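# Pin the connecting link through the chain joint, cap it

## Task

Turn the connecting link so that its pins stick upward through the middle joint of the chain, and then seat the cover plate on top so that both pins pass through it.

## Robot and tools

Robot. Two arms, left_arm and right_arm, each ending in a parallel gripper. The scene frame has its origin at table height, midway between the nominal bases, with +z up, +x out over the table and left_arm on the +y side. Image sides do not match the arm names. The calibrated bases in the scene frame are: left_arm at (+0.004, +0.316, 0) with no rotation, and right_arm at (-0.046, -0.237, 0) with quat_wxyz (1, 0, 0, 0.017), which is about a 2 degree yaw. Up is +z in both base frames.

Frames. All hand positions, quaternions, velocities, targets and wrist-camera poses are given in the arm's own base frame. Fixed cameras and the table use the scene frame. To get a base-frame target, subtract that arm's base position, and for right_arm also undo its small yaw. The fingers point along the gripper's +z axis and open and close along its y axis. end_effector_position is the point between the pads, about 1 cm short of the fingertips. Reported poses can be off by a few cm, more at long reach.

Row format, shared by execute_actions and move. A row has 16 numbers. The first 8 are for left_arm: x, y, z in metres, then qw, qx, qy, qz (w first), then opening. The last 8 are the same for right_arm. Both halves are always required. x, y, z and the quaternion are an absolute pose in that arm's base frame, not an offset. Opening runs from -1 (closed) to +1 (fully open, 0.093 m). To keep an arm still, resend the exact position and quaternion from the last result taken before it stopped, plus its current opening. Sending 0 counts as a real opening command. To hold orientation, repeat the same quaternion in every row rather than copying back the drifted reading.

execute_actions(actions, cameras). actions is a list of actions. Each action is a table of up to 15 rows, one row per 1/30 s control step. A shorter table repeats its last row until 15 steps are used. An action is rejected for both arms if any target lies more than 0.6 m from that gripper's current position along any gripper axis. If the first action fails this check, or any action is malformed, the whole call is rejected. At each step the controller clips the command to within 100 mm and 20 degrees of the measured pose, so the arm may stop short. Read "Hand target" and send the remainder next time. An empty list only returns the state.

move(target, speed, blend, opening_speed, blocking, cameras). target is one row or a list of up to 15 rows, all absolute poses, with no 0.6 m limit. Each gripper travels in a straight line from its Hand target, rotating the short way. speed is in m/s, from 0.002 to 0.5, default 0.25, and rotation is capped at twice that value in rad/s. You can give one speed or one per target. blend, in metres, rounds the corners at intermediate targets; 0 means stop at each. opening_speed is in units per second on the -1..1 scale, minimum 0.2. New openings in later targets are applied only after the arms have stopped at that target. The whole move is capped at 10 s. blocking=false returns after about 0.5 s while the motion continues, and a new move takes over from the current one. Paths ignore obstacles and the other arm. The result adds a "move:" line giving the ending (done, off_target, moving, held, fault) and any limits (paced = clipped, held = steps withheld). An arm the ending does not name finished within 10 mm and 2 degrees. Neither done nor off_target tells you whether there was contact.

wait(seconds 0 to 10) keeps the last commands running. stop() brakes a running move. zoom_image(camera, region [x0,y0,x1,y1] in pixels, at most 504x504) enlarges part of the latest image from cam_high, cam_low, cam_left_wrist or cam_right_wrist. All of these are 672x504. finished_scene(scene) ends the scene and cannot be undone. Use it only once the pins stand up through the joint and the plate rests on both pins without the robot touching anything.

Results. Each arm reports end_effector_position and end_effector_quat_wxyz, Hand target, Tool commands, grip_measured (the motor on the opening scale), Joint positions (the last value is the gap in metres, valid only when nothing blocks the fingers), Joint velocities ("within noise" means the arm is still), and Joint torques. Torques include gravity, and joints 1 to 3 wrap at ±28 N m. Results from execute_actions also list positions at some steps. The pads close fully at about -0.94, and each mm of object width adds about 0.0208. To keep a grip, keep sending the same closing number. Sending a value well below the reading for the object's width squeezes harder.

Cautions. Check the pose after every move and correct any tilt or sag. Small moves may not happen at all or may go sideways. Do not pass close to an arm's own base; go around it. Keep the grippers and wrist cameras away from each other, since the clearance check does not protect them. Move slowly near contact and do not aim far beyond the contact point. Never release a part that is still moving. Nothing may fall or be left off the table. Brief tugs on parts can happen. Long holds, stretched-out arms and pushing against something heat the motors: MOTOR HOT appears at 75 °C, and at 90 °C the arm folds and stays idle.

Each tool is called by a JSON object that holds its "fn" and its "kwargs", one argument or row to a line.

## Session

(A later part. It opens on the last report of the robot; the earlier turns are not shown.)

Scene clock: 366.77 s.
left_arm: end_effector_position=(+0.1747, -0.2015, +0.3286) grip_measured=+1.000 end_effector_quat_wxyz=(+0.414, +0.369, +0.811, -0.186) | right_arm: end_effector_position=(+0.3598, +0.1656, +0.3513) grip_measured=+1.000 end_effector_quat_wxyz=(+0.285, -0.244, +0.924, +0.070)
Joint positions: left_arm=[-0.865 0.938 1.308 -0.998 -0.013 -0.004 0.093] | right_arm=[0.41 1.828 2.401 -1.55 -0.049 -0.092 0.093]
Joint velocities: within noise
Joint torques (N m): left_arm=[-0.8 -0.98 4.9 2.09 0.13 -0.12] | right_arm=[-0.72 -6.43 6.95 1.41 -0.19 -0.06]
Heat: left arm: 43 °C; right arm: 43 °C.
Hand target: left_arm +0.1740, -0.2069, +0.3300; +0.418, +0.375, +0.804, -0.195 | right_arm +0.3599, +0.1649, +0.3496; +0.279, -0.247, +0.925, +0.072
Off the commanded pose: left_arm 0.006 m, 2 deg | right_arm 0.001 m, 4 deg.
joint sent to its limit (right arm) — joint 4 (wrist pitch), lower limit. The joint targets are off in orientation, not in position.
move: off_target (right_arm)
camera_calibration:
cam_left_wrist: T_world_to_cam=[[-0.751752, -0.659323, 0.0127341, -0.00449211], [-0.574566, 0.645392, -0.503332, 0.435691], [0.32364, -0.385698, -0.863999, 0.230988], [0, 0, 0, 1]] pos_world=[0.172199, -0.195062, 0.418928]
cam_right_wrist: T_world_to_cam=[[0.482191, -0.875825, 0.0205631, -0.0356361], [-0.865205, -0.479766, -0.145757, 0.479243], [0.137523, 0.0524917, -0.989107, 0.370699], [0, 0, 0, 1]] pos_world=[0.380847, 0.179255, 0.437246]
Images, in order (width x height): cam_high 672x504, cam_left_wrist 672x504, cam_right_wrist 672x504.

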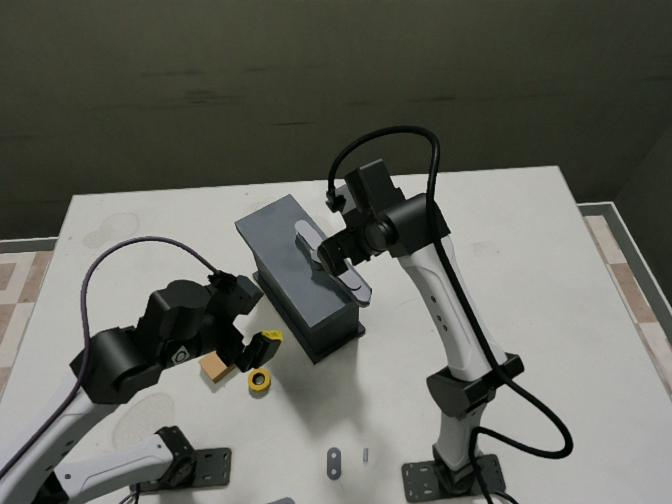

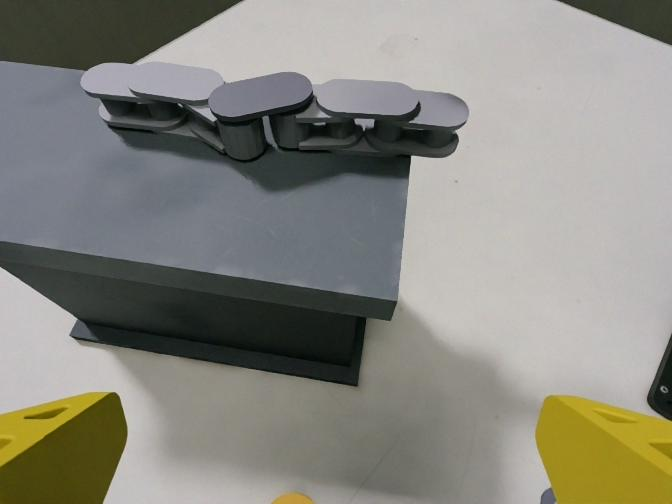

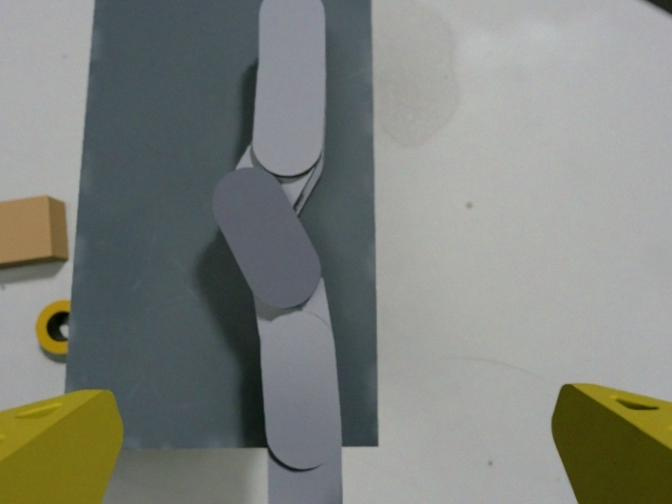

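{"fn": "move", "kwargs": {
  "target": [
    [0.174,-0.207,0.33,0.4184,0.3748,0.8039,-0.1951,1,0.474,0.249,0.30,0.2095,-0.2445,0.9452,0.0542,0.3],
    [0.174,-0.207,0.33,0.4184,0.3748,0.8039,-0.1951,1,0.474,0.249,0.254,0.2095,-0.2445,0.9452,0.0542,0.3]
  ],
  "speed": [0.2,0.1],
  "cameras": ["cam_right_wrist","cam_left_wrist","cam_low"]
}}

Scene clock: 410.67 s.
left_arm: end_effector_position=(+0.1747, -0.2015, +0.3286) grip_measured=+1.000 end_effector_quat_wxyz=(+0.414, +0.369, +0.811, -0.186) | right_arm: end_effector_position=(+0.4752, +0.2485, +0.2589) grip_measured=+0.302 end_effector_quat_wxyz=(+0.280, -0.242, +0.926, +0.074)
Joint positions: left_arm=[-0.865 0.938 1.308 -0.998 -0.013 -0.004 0.093] | right_arm=[0.475 2.379 2.85 -1.455 -0.022 -0.03 0.06]
Joint velocities: within noise
Joint torques (N m): left_arm=[-0.8 -0.98 4.89 2.09 0.13 -0.12] | right_arm=[-0.02 -11.26 7.49 1.36 0.11 0.08]
Heat: left arm: 44 °C; right arm: 41 °C.
Hand target: left_arm +0.1740, -0.2069, +0.3299; +0.418, +0.375, +0.804, -0.195 | right_arm +0.4735, +0.2488, +0.2536; +0.272, -0.240, +0.929, +0.069
Off the commanded pose: left_arm 0.006 m, 2 deg | right_arm 0.005 m, 9 deg.
elbow stopped short (right arm): the move would have taken joint 3 (elbow) straighter than the controller allows.
move: off_target (right_arm)
camera_calibration:
cam_left_wrist: T_world_to_cam=[[-0.751752, -0.659323, 0.0127341, -0.00449211], [-0.574566, 0.645392, -0.503332, 0.435691], [0.32364, -0.385698, -0.863999, 0.230988], [0, 0, 0, 1]] pos_world=[0.172199, -0.195062, 0.418928]
cam_right_wrist: T_world_to_cam=[[0.480242, -0.877097, 0.00826035, -0.012391], [-0.8682, -0.476669, -0.137895, 0.603999], [0.124885, 0.0590514, -0.990412, 0.263728], [0, 0, 0, 1]] pos_world=[0.497407, 0.261466, 0.344591]
Images, in order (width x height): cam_low 672x504, cam_left_wrist 672x504, cam_right_wrist 672x504.

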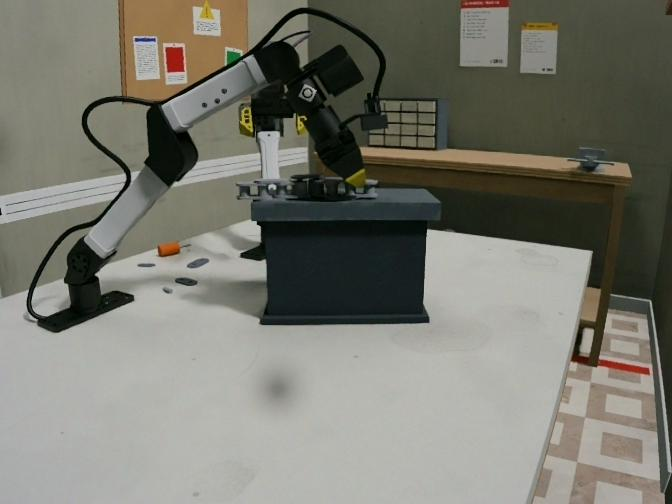

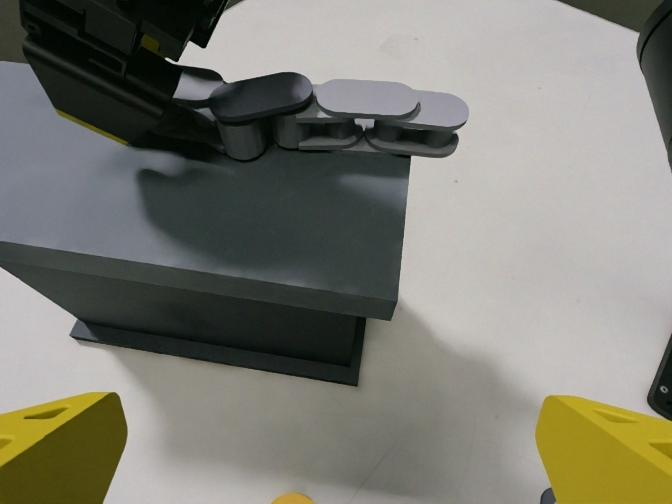

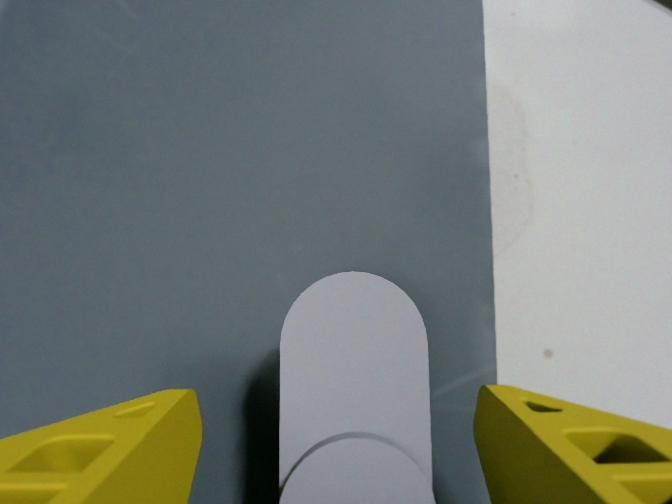

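{"fn": "move", "kwargs": {
  "target": [
    [0.174,-0.207,0.33,0.4184,0.3748,0.8039,-0.1951,1,0.4752,0.247,0.2555,0.280,-0.242,0.926,0.074,-0.45],
    [0.174,-0.207,0.33,0.4184,0.3748,0.8039,-0.1951,1,0.489,0.2555,0.2555,0.3311,-0.2353,0.9097,0.0856,-0.45]
  ],
  "speed": [0.1,0.05],
  "cameras": ["cam_right_wrist","cam_left_wrist","cam_low"]
}}

Scene clock: 421.17 s.
left_arm: end_effector_position=(+0.1747, -0.2015, +0.3286) grip_measured=+1.000 end_effector_quat_wxyz=(+0.414, +0.369, +0.811, -0.186) | right_arm: end_effector_position=(+0.4884, +0.2549, +0.2590) grip_measured=-0.433 end_effector_quat_wxyz=(+0.332, -0.238, +0.909, +0.085)
Joint positions: left_arm=[-0.865 0.938 1.308 -0.998 -0.013 -0.004 0.093] | right_arm=[0.475 2.174 2.402 -1.1 -0.02 -0.029 0.024]
Joint velocities: within noise
Joint torques (N m): left_arm=[-0.81 -0.96 4.89 2.09 0.12 -0.12] | right_arm=[-0.28 -12.56 5.01 1.94 -0.03 0.07]
Heat: left arm: 44 °C; right arm: 41 °C.
Hand target: left_arm +0.1740, -0.2069, +0.3299; +0.418, +0.375, +0.804, -0.195 | right_arm +0.4890, +0.2555, +0.2554; +0.331, -0.235, +0.910, +0.086
Off the commanded pose: left_arm 0.006 m, 2 deg | right_arm 0.004 m, 0 deg.
move: done
camera_calibration:
cam_left_wrist: T_world_to_cam=[[-0.751752, -0.659323, 0.0127341, -0.00449211], [-0.574566, 0.645392, -0.503332, 0.435691], [0.32364, -0.385698, -0.863999, 0.230988], [0, 0, 0, 1]] pos_world=[0.172199, -0.195062, 0.418928]
cam_right_wrist: T_world_to_cam=[[0.477946, -0.878303, 0.0123043, -0.0127115], [-0.849768, -0.465874, -0.24669, 0.6349], [0.2224, 0.107448, -0.969016, 0.196305], [0, 0, 0, 1]] pos_world=[0.501934, 0.263526, 0.347003]
Images, in order (width x height): cam_low 672x504, cam_left_wrist 672x504, cam_right_wrist 672x504.

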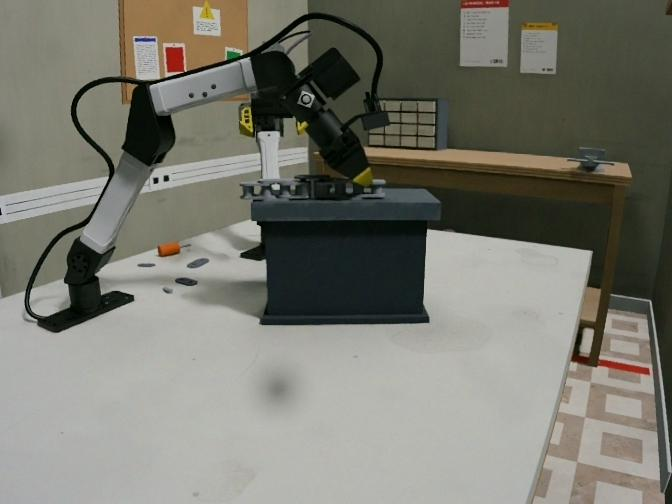

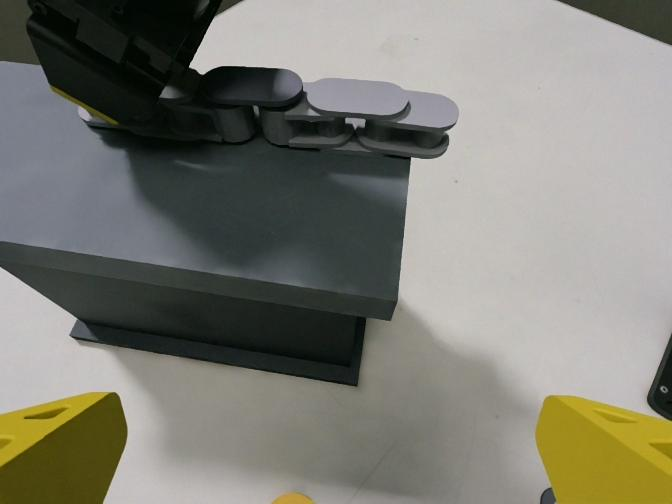

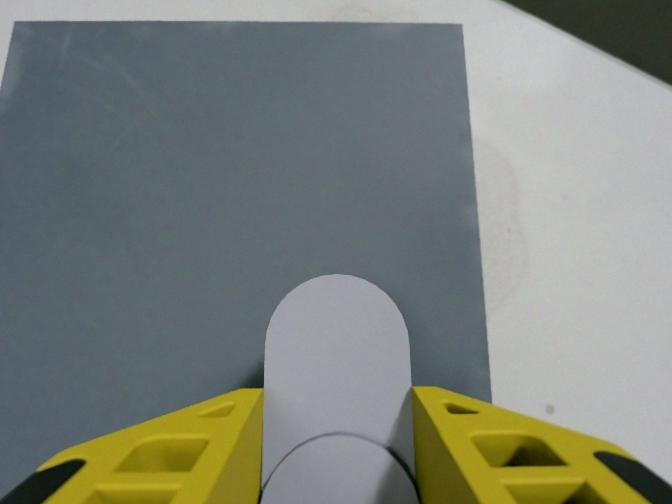

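{"fn": "move", "kwargs": {
  "target": [
    [0.174,-0.207,0.33,0.4184,0.3748,0.8039,-0.1951,1,0.492,0.2572,0.2555,0.3311,-0.2353,0.9097,0.0856,-0.45],
    [0.174,-0.207,0.33,0.4184,0.3748,0.8039,-0.1951,1,0.492,0.2572,0.259,0.3311,-0.2353,0.9097,0.0856,0.1],
    [0.174,-0.207,0.33,0.4184,0.3748,0.8039,-0.1951,1,0.45,0.235,0.34,0.30,-0.2453,0.9197,0.0756,1],
    [0.174,-0.207,0.33,0.4184,0.3748,0.8039,-0.1951,1,0.38,0.195,0.34,0.25,-0.25,0.933,0.067,1]
  ],
  "speed": [0.05,0.1,0.2,0.2],
  "cameras": ["cam_right_wrist","cam_left_wrist","cam_low"]
}}

{"fn": "zoom_image", "kwargs": {
  "camera": "cam_right_wrist",
  "region": [190, 60, 450, 340]
}}

{"fn": "zoom_image", "kwargs": {
  "camera": "cam_left_wrist",
  "region": [60, 50, 480, 180]
}}

Scene clock: 437.33 s.
left_arm: end_effector_position=(+0.1747, -0.2015, +0.3286) grip_measured=+1.000 end_effector_quat_wxyz=(+0.414, +0.369, +0.811, -0.186) | right_arm: end_effector_position=(+0.3855, +0.1995, +0.3398) grip_measured=+1.000 end_effector_quat_wxyz=(+0.287, -0.245, +0.923, +0.073)
Joint positions: left_arm=[-0.865 0.938 1.308 -0.998 -0.013 -0.004 0.093] | right_arm=[0.469 1.976 2.552 -1.546 -0.022 -0.043 0.093]
Joint velocities: within noise
Joint torques (N m): left_arm=[-0.81 -0.96 4.89 2.09 0.13 -0.12] | right_arm=[-0.79 -10.19 4.77 1.42 -0.09 -0.06]
Heat: left arm: 45 °C; right arm: 42 °C.
Hand target: left_arm +0.1740, -0.2069, +0.3299; +0.418, +0.375, +0.804, -0.195 | right_arm +0.3799, +0.1949, +0.3396; +0.279, -0.247, +0.925, +0.073
Off the commanded pose: left_arm 0.006 m, 2 deg | right_arm 0.007 m, 4 deg.
elbow stopped short (right arm): the move would have taken joint 3 (elbow) straighter than the controller allows.
joint sent to its limit (right arm) — joint 4 (wrist pitch), lower limit. The joint targets are off in orientation, not in position.
move: off_target (right_arm); target 3's new opening was sent with right_arm's hand 0.004 m and 8 deg from that target
camera_calibration:
cam_left_wrist: T_world_to_cam=[[-0.751752, -0.659323, 0.0127341, -0.00449211], [-0.574566, 0.645392, -0.503332, 0.435691], [0.32364, -0.385698, -0.863999, 0.230988], [0, 0, 0, 1]] pos_world=[0.172199, -0.195062, 0.418928]
cam_right_wrist: T_world_to_cam=[[0.485006, -0.874358, 0.01636, -0.0180198], [-0.86328, -0.481683, -0.150763, 0.517355], [0.139701, 0.0589976, -0.988435, 0.351599], [0, 0, 0, 1]] pos_world=[0.406244, 0.212702, 0.425825]
Images, in order (width x height): cam_low 672x504, cam_left_wrist 672x504, cam_right_wrist 672x504.

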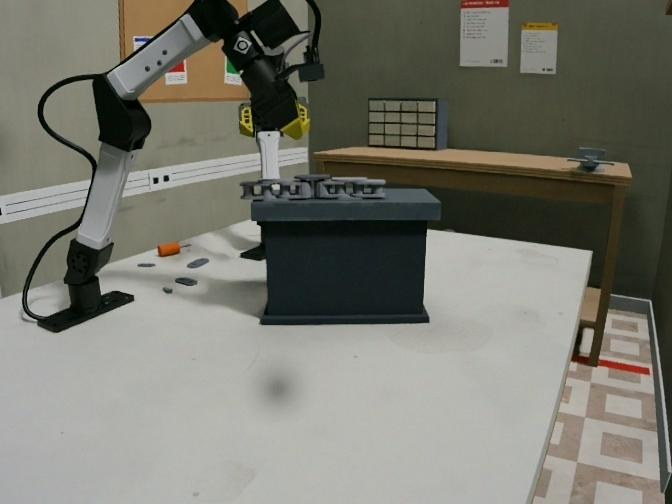

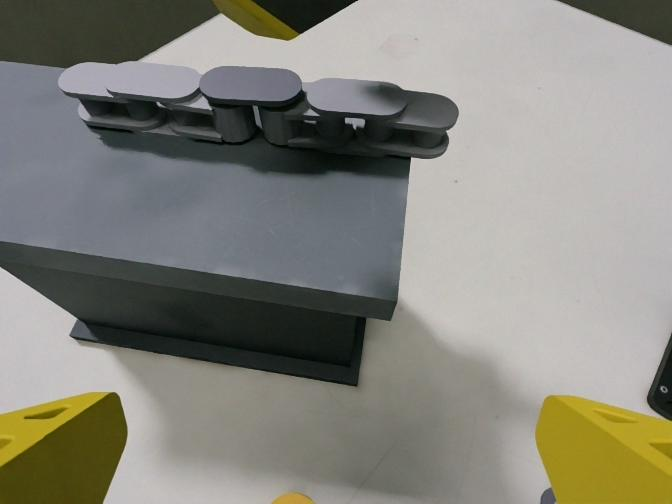

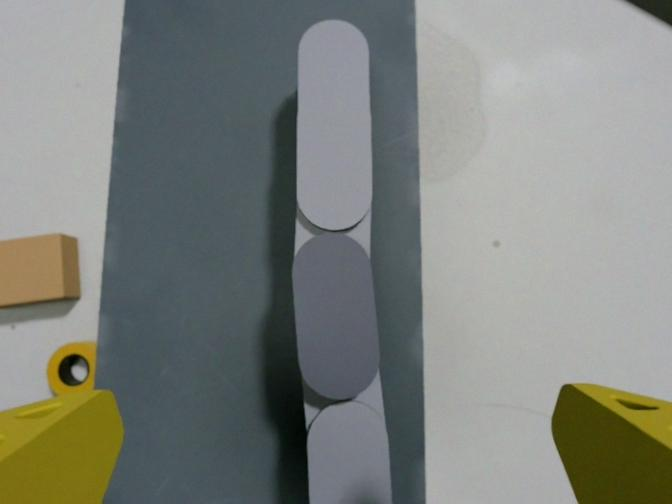

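Scaled by 1.800 from the camera's 672x504 image, which has a finer 960x720 frame.

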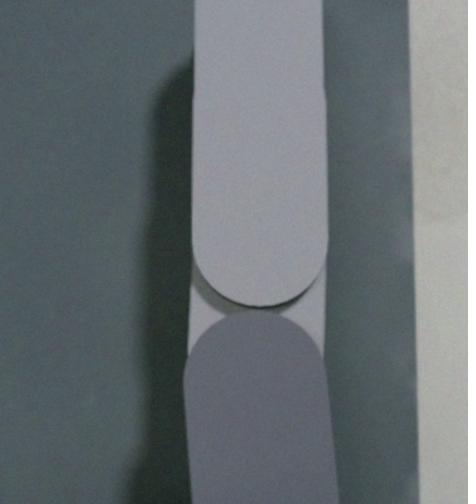

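Scaled by 1.200 from the camera's 672x504 image, which has a finer 960x720 frame.

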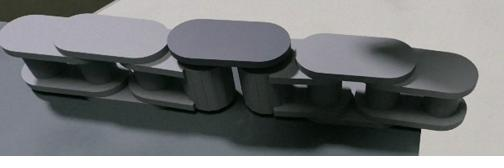

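{"fn": "move", "kwargs": {
  "target": [
    [0.174,-0.207,0.33,0.4184,0.3748,0.8039,-0.1951,1,0.4075,0.210,0.30,0.1820,-0.2952,0.9362,0.0574,0.3]
  ],
  "speed": 0.15,
  "cameras": ["cam_right_wrist","cam_left_wrist","cam_low"]
}}

Scene clock: 470.83 s.
left_arm: end_effector_position=(+0.1747, -0.2015, +0.3286) grip_measured=+1.000 end_effector_quat_wxyz=(+0.414, +0.369, +0.811, -0.186) | right_arm: end_effector_position=(+0.4071, +0.2117, +0.3033) grip_measured=+0.302 end_effector_quat_wxyz=(+0.252, -0.287, +0.922, +0.066)
Joint positions: left_arm=[-0.865 0.938 1.308 -0.998 -0.013 -0.004 0.093] | right_arm=[0.461 2.091 2.592 -1.546 -0.05 -0.13 0.06]
Joint velocities: within noise
Joint torques (N m): left_arm=[-0.81 -0.98 4.9 2.09 0.13 -0.12] | right_arm=[-1.1 -8.77 7.25 1.27 -0.21 -0.06]
Heat: left arm: 45 °C; right arm: 44 °C.
Hand target: left_arm +0.1740, -0.2069, +0.3299; +0.418, +0.375, +0.804, -0.195 | right_arm +0.4072, +0.2099, +0.2994; +0.243, -0.289, +0.923, +0.068
Off the commanded pose: left_arm 0.006 m, 2 deg | right_arm 0.004 m, 8 deg.
joint sent to its limit (right arm) — joint 4 (wrist pitch), lower limit. The joint targets are off in orientation, not in position.
move: off_target (right_arm)
camera_calibration:
cam_left_wrist: T_world_to_cam=[[-0.751752, -0.659323, 0.0127341, -0.00449211], [-0.574566, 0.645392, -0.503332, 0.435691], [0.32364, -0.385698, -0.863999, 0.230988], [0, 0, 0, 1]] pos_world=[0.172199, -0.195062, 0.418928]
cam_right_wrist: T_world_to_cam=[[0.55469, -0.831402, 0.0330239, -0.0598536], [-0.82792, -0.55545, -0.0776116, 0.515446], [0.0828695, 0.0157092, -0.996437, 0.346518], [0, 0, 0, 1]] pos_world=[0.431232, 0.231098, 0.387265]
Images, in order (width x height): cam_low 672x504, cam_left_wrist 672x504, cam_right_wrist 672x504.

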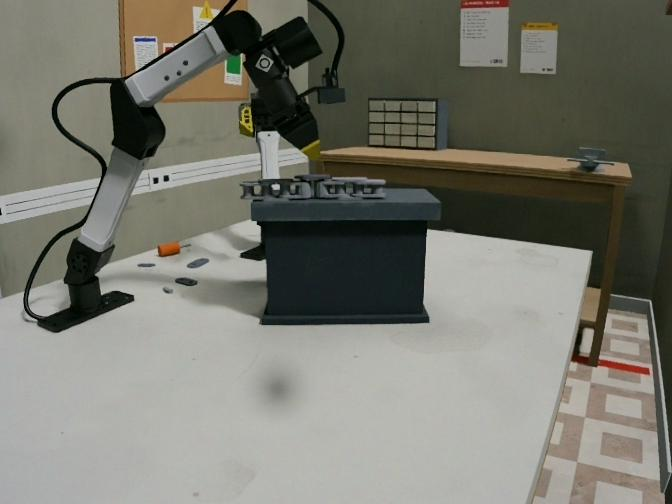

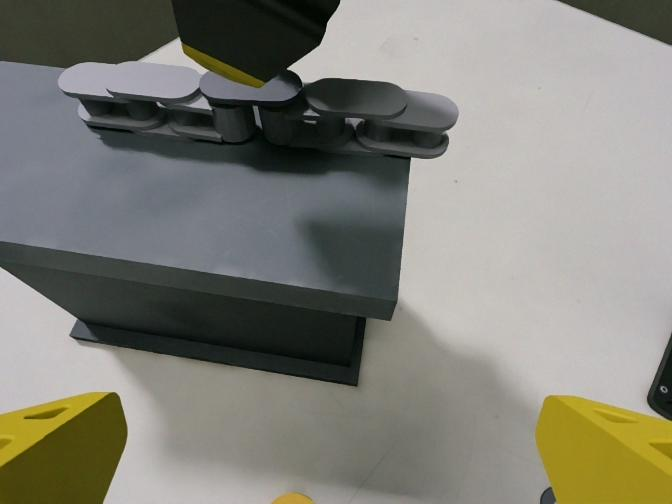

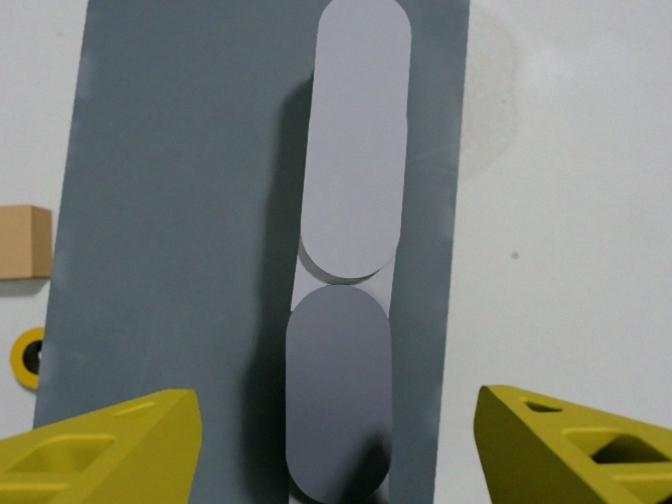

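{"fn": "move", "kwargs": {
  "target": [
    [0.174,-0.207,0.33,0.4184,0.3748,0.8039,-0.1951,1,0.407,0.2085,0.263,0.1820,-0.2952,0.9362,0.0574,0.3]
  ],
  "speed": 0.08,
  "cameras": ["cam_right_wrist","cam_left_wrist","cam_low"]
}}

{"fn": "zoom_image", "kwargs": {
  "camera": "cam_left_wrist",
  "region": [160, 30, 360, 160]
}}

Scene clock: 478.40 s.
left_arm: end_effector_position=(+0.1747, -0.2015, +0.3286) grip_measured=+1.000 end_effector_quat_wxyz=(+0.414, +0.369, +0.811, -0.186) | right_arm: end_effector_position=(+0.4076, +0.2120, +0.2747) grip_measured=+0.302 end_effector_quat_wxyz=(+0.212, -0.293, +0.930, +0.059)
Joint positions: left_arm=[-0.865 0.938 1.308 -0.998 -0.013 -0.004 0.093] | right_arm=[0.461 2.113 2.529 -1.546 -0.05 -0.139 0.06]
Joint velocities: within noise
Joint torques (N m): left_arm=[-0.81 -0.98 4.89 2.09 0.13 -0.12] | right_arm=[-1.26 -8.84 5.11 1.06 -0.13 -0.09]
Heat: left arm: 45 °C; right arm: 43 °C.
Hand target: left_arm +0.1740, -0.2069, +0.3299; +0.418, +0.375, +0.804, -0.195 | right_arm +0.4068, +0.2084, +0.2630; +0.190, -0.294, +0.935, +0.059
Off the commanded pose: left_arm 0.006 m, 2 deg | right_arm 0.012 m, 4 deg.
joint sent to its limit (right arm) — joint 4 (wrist pitch), lower limit. The joint targets still meet the commanded pose.
move: off_target (right_arm)
camera_calibration:
cam_left_wrist: T_world_to_cam=[[-0.751752, -0.659323, 0.0127341, -0.00449211], [-0.574566, 0.645392, -0.503332, 0.435691], [0.32364, -0.385698, -0.863999, 0.230988], [0, 0, 0, 1]] pos_world=[0.172199, -0.195062, 0.418928]
cam_right_wrist: T_world_to_cam=[[0.563558, -0.825687, 0.0253689, -0.0615792], [-0.826019, -0.563616, 0.00550503, 0.491931], [0.00975285, -0.0240576, -0.999663, 0.35715], [0, 0, 0, 1]] pos_world=[0.437565, 0.235007, 0.355884]
Images, in order (width x height): cam_low 672x504, cam_left_wrist 672x504, cam_right_wrist 672x504.

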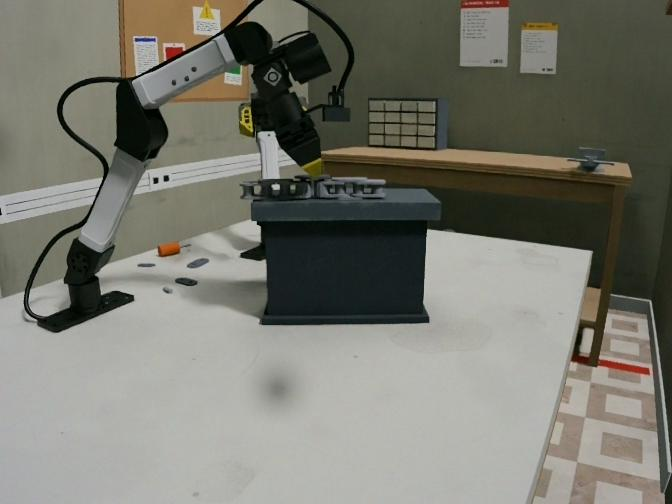

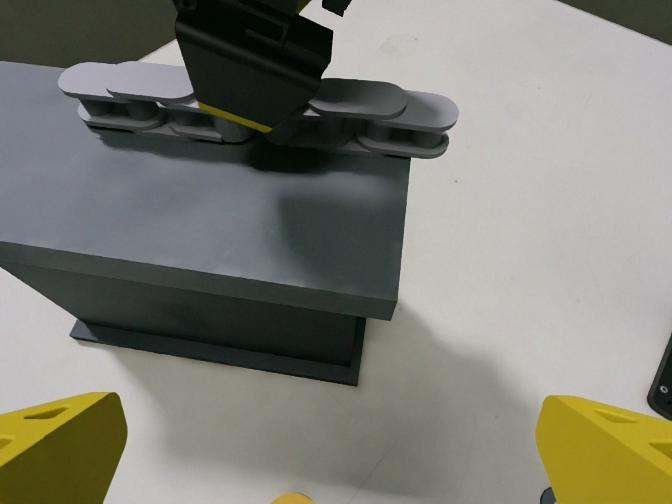

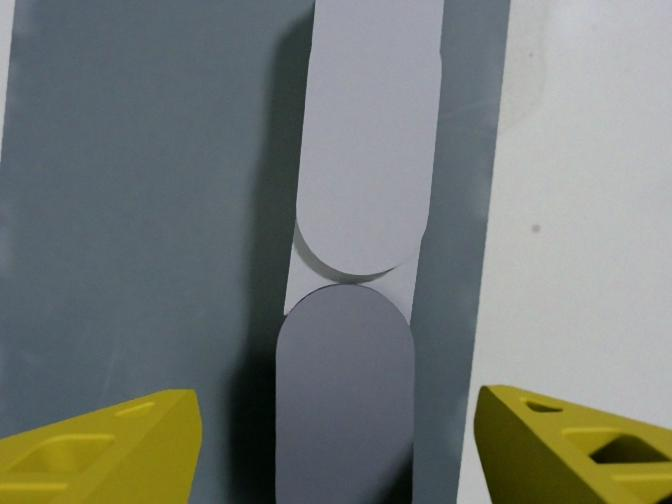

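Scaled by 2.520 from the camera's 672x504 image, which has a finer 960x720 frame.

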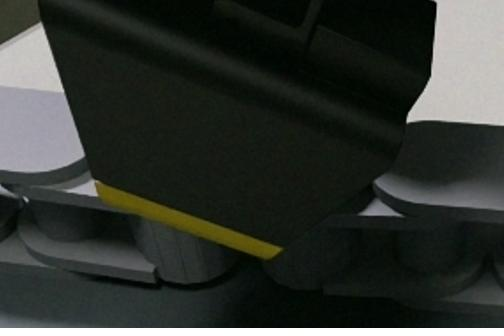

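{"fn": "move", "kwargs": {
  "target": [
    [0.174,-0.207,0.33,0.4184,0.3748,0.8039,-0.1951,1,0.407,0.2075,0.256,0.1820,-0.2952,0.9362,0.0574,0.3]
  ],
  "speed": 0.05,
  "cameras": ["cam_right_wrist","cam_left_wrist","cam_low"]
}}

{"fn": "zoom_image", "kwargs": {
  "camera": "cam_left_wrist",
  "region": [160, 30, 360, 160]
}}

Scene clock: 491.40 s.
left_arm: end_effector_position=(+0.1747, -0.2015, +0.3286) grip_measured=+1.000 end_effector_quat_wxyz=(+0.414, +0.369, +0.811, -0.186) | right_arm: end_effector_position=(+0.4067, +0.2093, +0.2660) grip_measured=+0.302 end_effector_quat_wxyz=(+0.198, -0.294, +0.933, +0.057)
Joint positions: left_arm=[-0.865 0.938 1.308 -0.998 -0.013 -0.004 0.093] | right_arm=[0.457 2.113 2.5 -1.546 -0.051 -0.142 0.06]
Joint velocities: within noise
Joint torques (N m): left_arm=[-0.81 -0.96 4.89 2.09 0.13 -0.12] | right_arm=[-1.07 -9.26 4.97 1.14 -0.11 -0.07]
Heat: left arm: 46 °C; right arm: 43 °C.
Hand target: left_arm +0.1740, -0.2069, +0.3299; +0.418, +0.375, +0.804, -0.195 | right_arm +0.4069, +0.2075, +0.2561; +0.182, -0.295, +0.936, +0.058
Off the commanded pose: left_arm 0.006 m, 2 deg | right_arm 0.010 m, 2 deg.
move: done
camera_calibration:
cam_left_wrist: T_world_to_cam=[[-0.751752, -0.659323, 0.0127341, -0.00449211], [-0.574566, 0.645392, -0.503332, 0.435691], [0.32364, -0.385698, -0.863999, 0.230988], [0, 0, 0, 1]] pos_world=[0.172199, -0.195062, 0.418928]
cam_right_wrist: T_world_to_cam=[[0.563092, -0.82609, 0.0224196, -0.0620369], [-0.826246, -0.562271, 0.0341872, 0.481925], [-0.0156358, -0.0377746, -0.999164, 0.361402], [0, 0, 0, 1]] pos_world=[0.438772, 0.233376, 0.346015]
Images, in order (width x height): cam_low 672x504, cam_left_wrist 672x504, cam_right_wrist 672x504.

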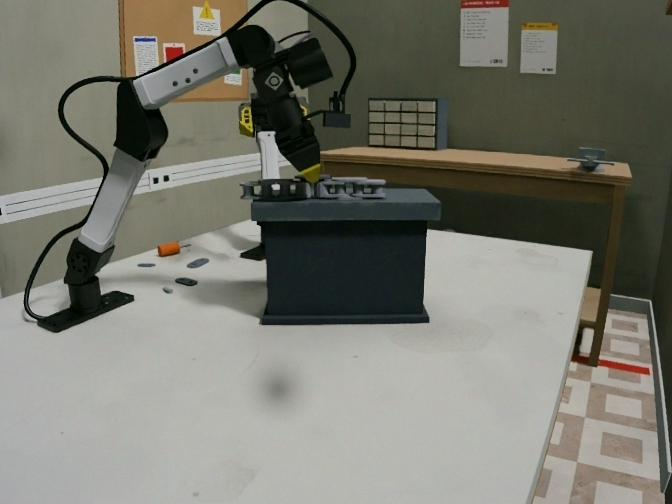

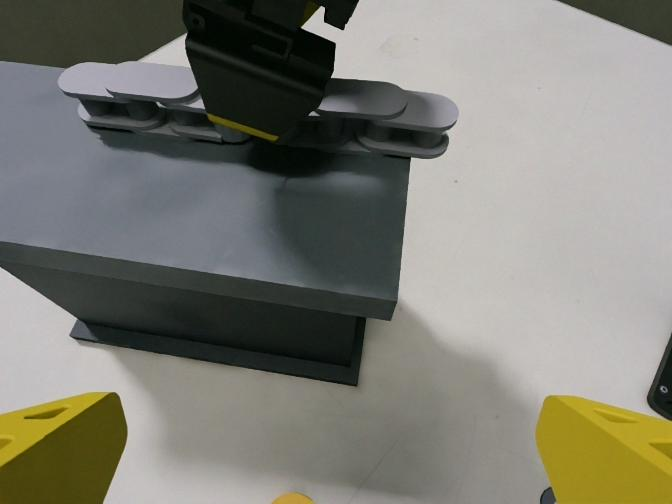

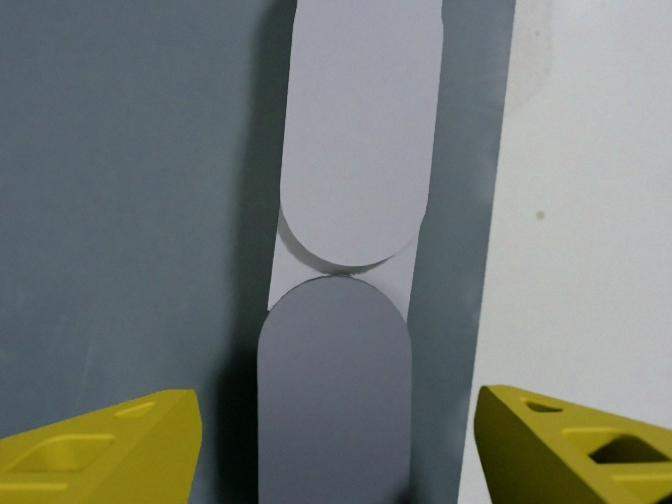

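Scaled by 2.520 from the camera's 672x504 image, which has a finer 960x720 frame.

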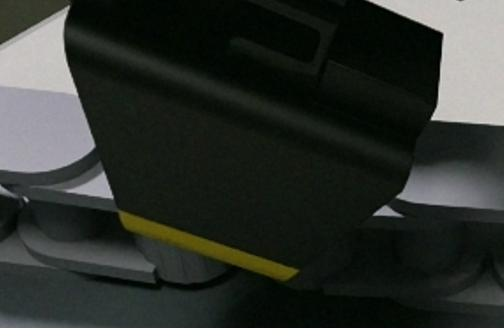

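{"fn": "move", "kwargs": {
  "target": [
    [0.174,-0.207,0.33,0.4184,0.3748,0.8039,-0.1951,1,0.407,0.2075,0.256,0.1820,-0.2952,0.9362,0.0574,-0.5]
  ],
  "opening_speed": 1.0,
  "cameras": ["cam_right_wrist","cam_left_wrist"]
}}

{"fn": "zoom_image", "kwargs": {
  "camera": "cam_left_wrist",
  "region": [160, 30, 360, 160]
}}

Scene clock: 576.20 s.
left_arm: end_effector_position=(+0.1747, -0.2015, +0.3286) grip_measured=+1.000 end_effector_quat_wxyz=(+0.414, +0.369, +0.811, -0.186) | right_arm: end_effector_position=(+0.4067, +0.2094, +0.2660) grip_measured=-0.470 end_effector_quat_wxyz=(+0.198, -0.294, +0.933, +0.057)
Joint positions: left_arm=[-0.865 0.938 1.308 -0.998 -0.013 -0.004 0.093] | right_arm=[0.457 2.113 2.5 -1.546 -0.051 -0.143 0.023]
Joint velocities: within noise
Joint torques (N m): left_arm=[-0.8 -0.98 4.9 2.09 0.13 -0.12] | right_arm=[-0.99 -9.36 4.98 1.21 -0.16 -0.13]
Heat: left arm: 47 °C; right arm: 45 °C.
Hand target: left_arm +0.1740, -0.2069, +0.3299; +0.418, +0.375, +0.804, -0.195 | right_arm +0.4069, +0.2075, +0.2561; +0.182, -0.295, +0.936, +0.057
Off the commanded pose: left_arm 0.006 m, 2 deg | right_arm 0.010 m, 2 deg.
move: done
camera_calibration:
cam_left_wrist: T_world_to_cam=[[-0.751752, -0.659323, 0.0127341, -0.00449211], [-0.574566, 0.645392, -0.503332, 0.435691], [0.32364, -0.385698, -0.863999, 0.230988], [0, 0, 0, 1]] pos_world=[0.172199, -0.195062, 0.418928]
cam_right_wrist: T_world_to_cam=[[0.563924, -0.825533, 0.0220356, -0.0622627], [-0.825677, -0.563112, 0.0340932, 0.48191], [-0.0157365, -0.0374203, -0.999176, 0.361381], [0, 0, 0, 1]] pos_world=[0.4387, 0.233492, 0.346026]
Images, in order (width x height): cam_left_wrist 672x504, cam_right_wrist 672x504.

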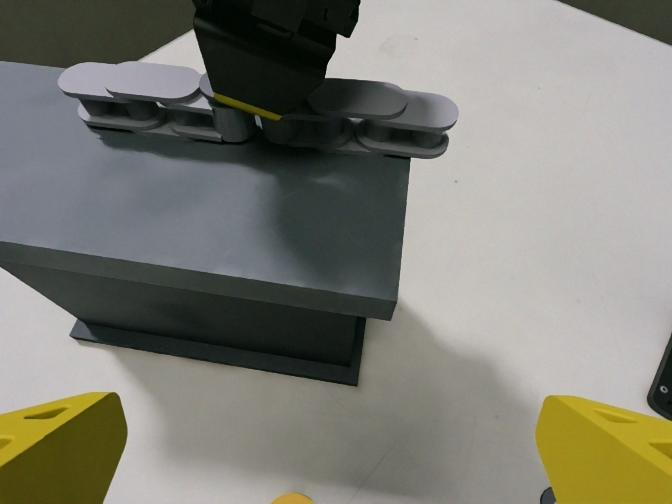

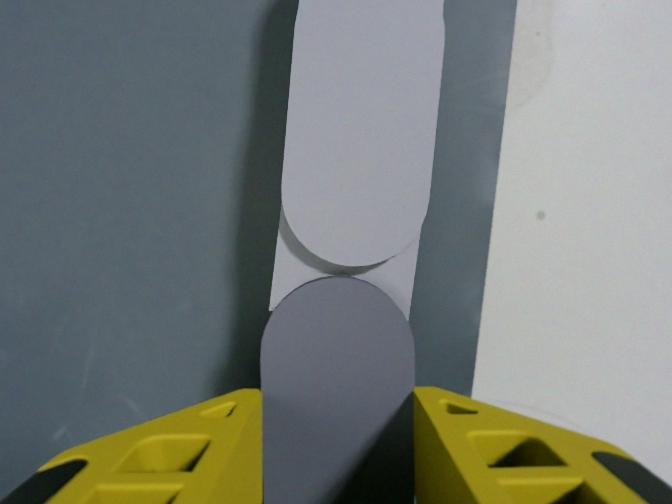

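Scaled by 2.520 from the camera's 672x504 image, which has a finer 960x720 frame.

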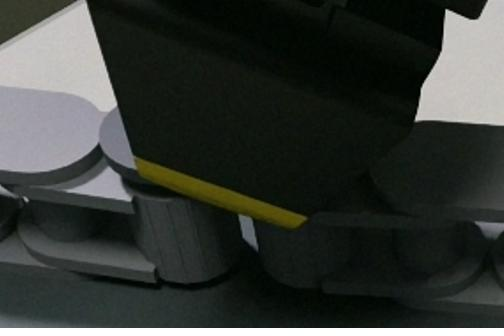

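{"fn": "move", "kwargs": {
  "target": [
    [0.174,-0.207,0.33,0.4184,0.3748,0.8039,-0.1951,1,0.407,0.2085,0.30,0.195,-0.2952,0.9342,0.0574,-0.5]
  ],
  "speed": 0.04,
  "cameras": ["cam_right_wrist","cam_left_wrist","cam_low"]
}}

{"fn": "zoom_image", "kwargs": {
  "camera": "cam_left_wrist",
  "region": [160, 0, 360, 160]
}}

{"fn": "zoom_image", "kwargs": {
  "camera": "cam_low",
  "region": [220, 140, 400, 230]
}}

Scene clock: 583.90 s.
left_arm: end_effector_position=(+0.1747, -0.2015, +0.3286) grip_measured=+1.000 end_effector_quat_wxyz=(+0.414, +0.369, +0.811, -0.186) | right_arm: end_effector_position=(+0.4055, +0.2089, +0.2866) grip_measured=-0.470 end_effector_quat_wxyz=(+0.222, -0.293, +0.928, +0.061)
Joint positions: left_arm=[-0.865 0.938 1.308 -0.998 -0.013 -0.004 0.093] | right_arm=[0.457 2.113 2.579 -1.575 -0.051 -0.143 0.023]
Joint velocities: within noise
Joint torques (N m): left_arm=[-0.81 -0.98 4.89 2.09 0.13 -0.12] | right_arm=[-0.9 -11.55 7.69 1.47 -0.11 0.01]
Heat: left arm: 47 °C; right arm: 45 °C.
Hand target: left_arm +0.1740, -0.2069, +0.3299; +0.418, +0.375, +0.804, -0.195 | right_arm +0.4065, +0.2083, +0.2993; +0.242, -0.291, +0.923, +0.065
Off the commanded pose: left_arm 0.006 m, 2 deg | right_arm 0.014 m, 3 deg.
joint read past its limit (right arm) — joint 4 (wrist pitch), lower limit.
joint sent to its limit (right arm) — joint 4 (wrist pitch), lower limit. The joint targets are off in orientation, not in position.
move: off_target (right_arm)
camera_calibration:
cam_left_wrist: T_world_to_cam=[[-0.751752, -0.659323, 0.0127341, -0.00449211], [-0.574566, 0.645392, -0.503332, 0.435691], [0.32364, -0.385698, -0.863999, 0.230988], [0, 0, 0, 1]] pos_world=[0.172199, -0.195062, 0.418928]
cam_right_wrist: T_world_to_cam=[[0.562787, -0.826091, 0.0290547, -0.063962], [-0.826102, -0.563321, -0.0149934, 0.494184], [0.028753, -0.015564, -0.999465, 0.359381], [0, 0, 0, 1]] pos_world=[0.43391, 0.231139, 0.368456]
Images, in order (width x height): cam_low 672x504, cam_left_wrist 672x504, cam_right_wrist 672x504.

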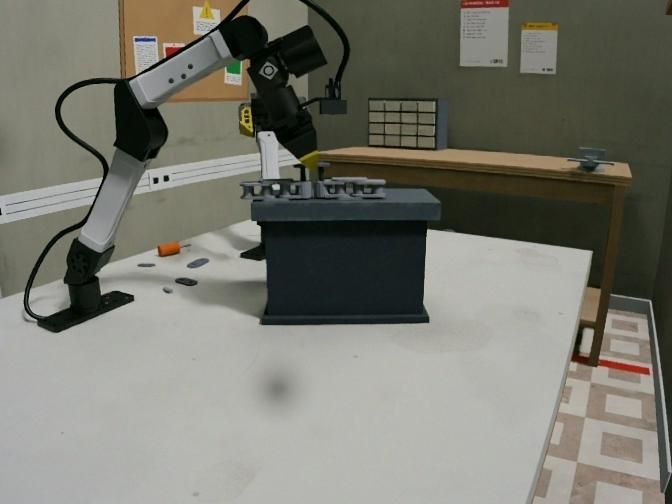

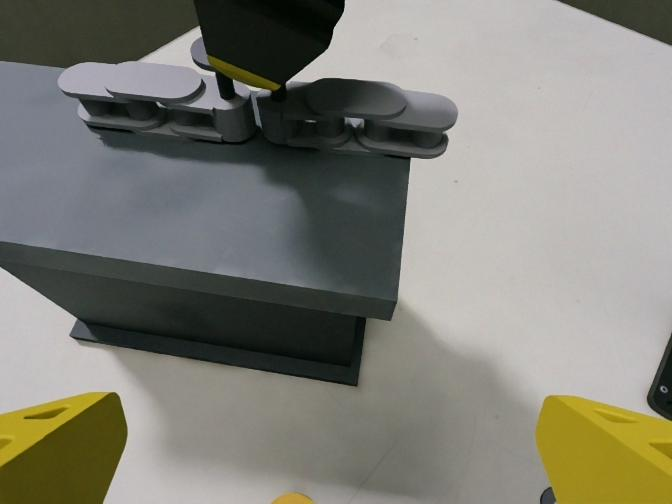

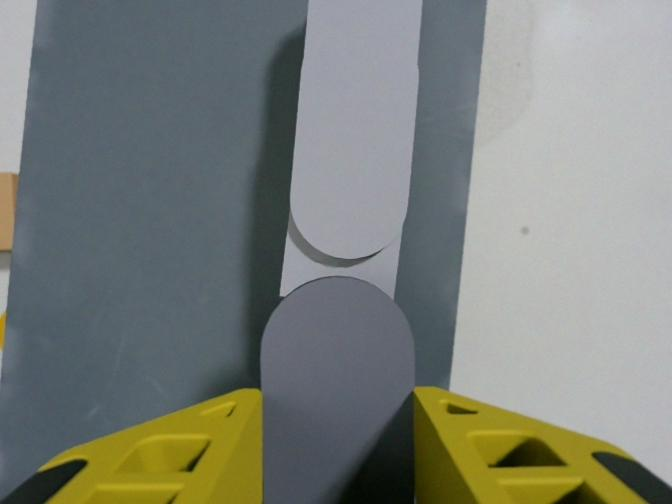

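Scaled by 2.520 from the camera's 672x504 image, which has a finer 960x720 frame.

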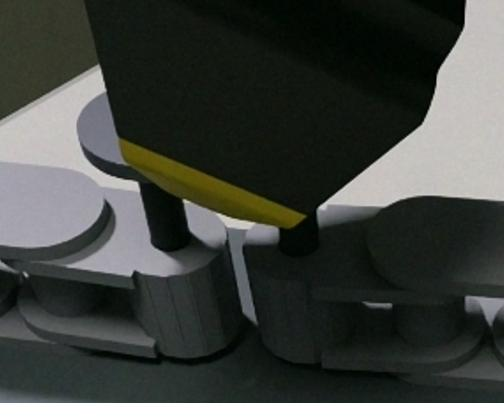

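Scaled by 2.800 from the camera's 672x504 image, which has a finer 960x720 frame.

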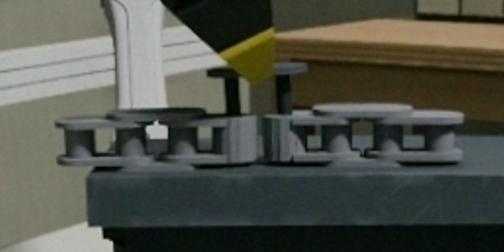

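{"fn": "move", "kwargs": {
  "target": [
    [0.174,-0.207,0.33,0.4184,0.3748,0.8039,-0.1951,1,0.405,0.2075,0.325,0.24,-0.290,0.924,0.065,-0.5]
  ],
  "speed": 0.04,
  "cameras": ["cam_right_wrist","cam_left_wrist","cam_low"]
}}

{"fn": "zoom_image", "kwargs": {
  "camera": "cam_left_wrist",
  "region": [160, 0, 360, 160]
}}

{"fn": "zoom_image", "kwargs": {
  "camera": "cam_low",
  "region": [220, 140, 400, 230]
}}

Scene clock: 592.40 s.
left_arm: end_effector_position=(+0.1747, -0.2015, +0.3286) grip_measured=+1.000 end_effector_quat_wxyz=(+0.414, +0.369, +0.811, -0.186) | right_arm: end_effector_position=(+0.4055, +0.2089, +0.3034) grip_measured=-0.470 end_effector_quat_wxyz=(+0.246, -0.292, +0.922, +0.064)
Joint positions: left_arm=[-0.865 0.938 1.308 -0.998 -0.013 -0.004 0.093] | right_arm=[0.457 2.11 2.634 -1.584 -0.051 -0.143 0.023]
Joint velocities: within noise
Joint torques (N m): left_arm=[-0.81 -0.98 4.89 2.09 0.13 -0.12] | right_arm=[-0.83 -13.08 7.35 1.59 -0.11 0.12]
Heat: left arm: 47 °C; right arm: 47 °C.
Hand target: left_arm +0.1740, -0.2069, +0.3299; +0.418, +0.375, +0.804, -0.195 | right_arm +0.4044, +0.2073, +0.3243; +0.277, -0.286, +0.914, +0.071
Off the commanded pose: left_arm 0.006 m, 2 deg | right_arm 0.022 m, 1 deg.
joint read past its limit (right arm) — joint 4 (wrist pitch), lower limit.
joint sent to its limit (right arm) — joint 4 (wrist pitch), lower limit. The joint targets are off in orientation, not in position.
move: off_target (right_arm)
camera_calibration:
cam_left_wrist: T_world_to_cam=[[-0.751752, -0.659323, 0.0127341, -0.00449211], [-0.574566, 0.645392, -0.503332, 0.435691], [0.32364, -0.385698, -0.863999, 0.230988], [0, 0, 0, 1]] pos_world=[0.172199, -0.195062, 0.418928]
cam_right_wrist: T_world_to_cam=[[0.561351, -0.826797, 0.0359492, -0.0658182], [-0.824364, -0.562468, -0.0636663, 0.508355], [0.0728593, 0.00610391, -0.997324, 0.353144], [0, 0, 0, 1]] pos_world=[0.430287, 0.229359, 0.38693]
Images, in order (width x height): cam_low 672x504, cam_left_wrist 672x504, cam_right_wrist 672x504.

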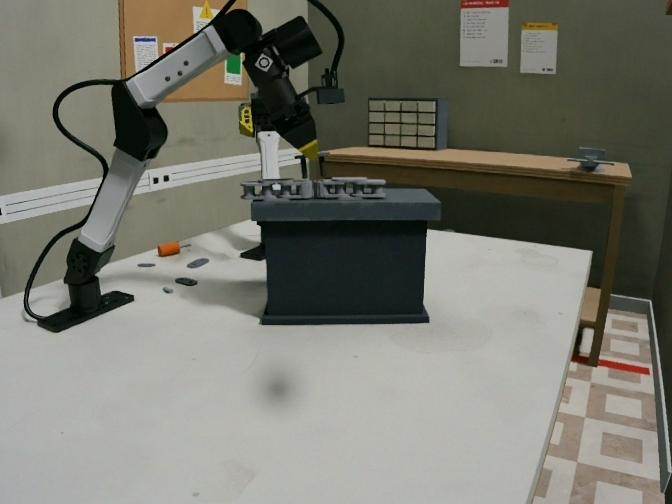

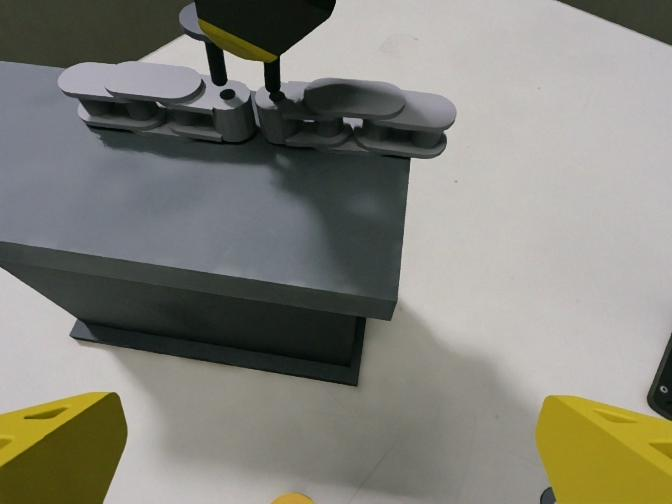

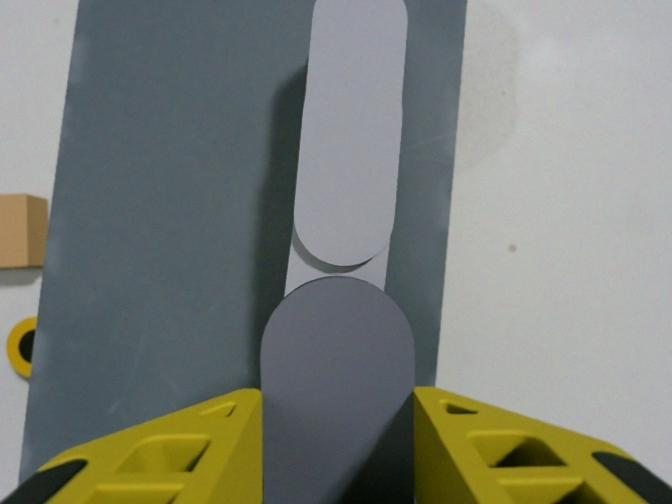

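Scaled by 2.520 from the camera's 672x504 image, which has a finer 960x720 frame.

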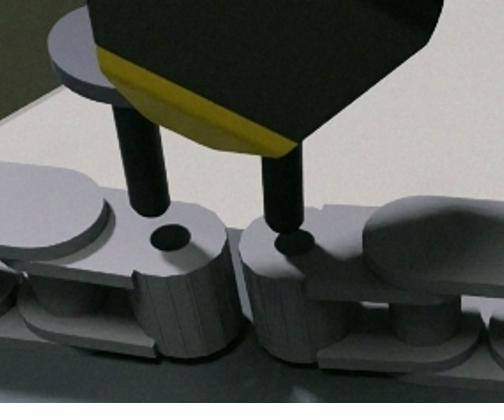

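Scaled by 2.800 from the camera's 672x504 image, which has a finer 960x720 frame.

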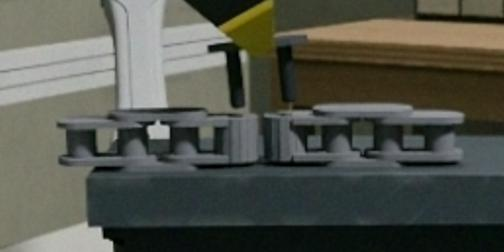

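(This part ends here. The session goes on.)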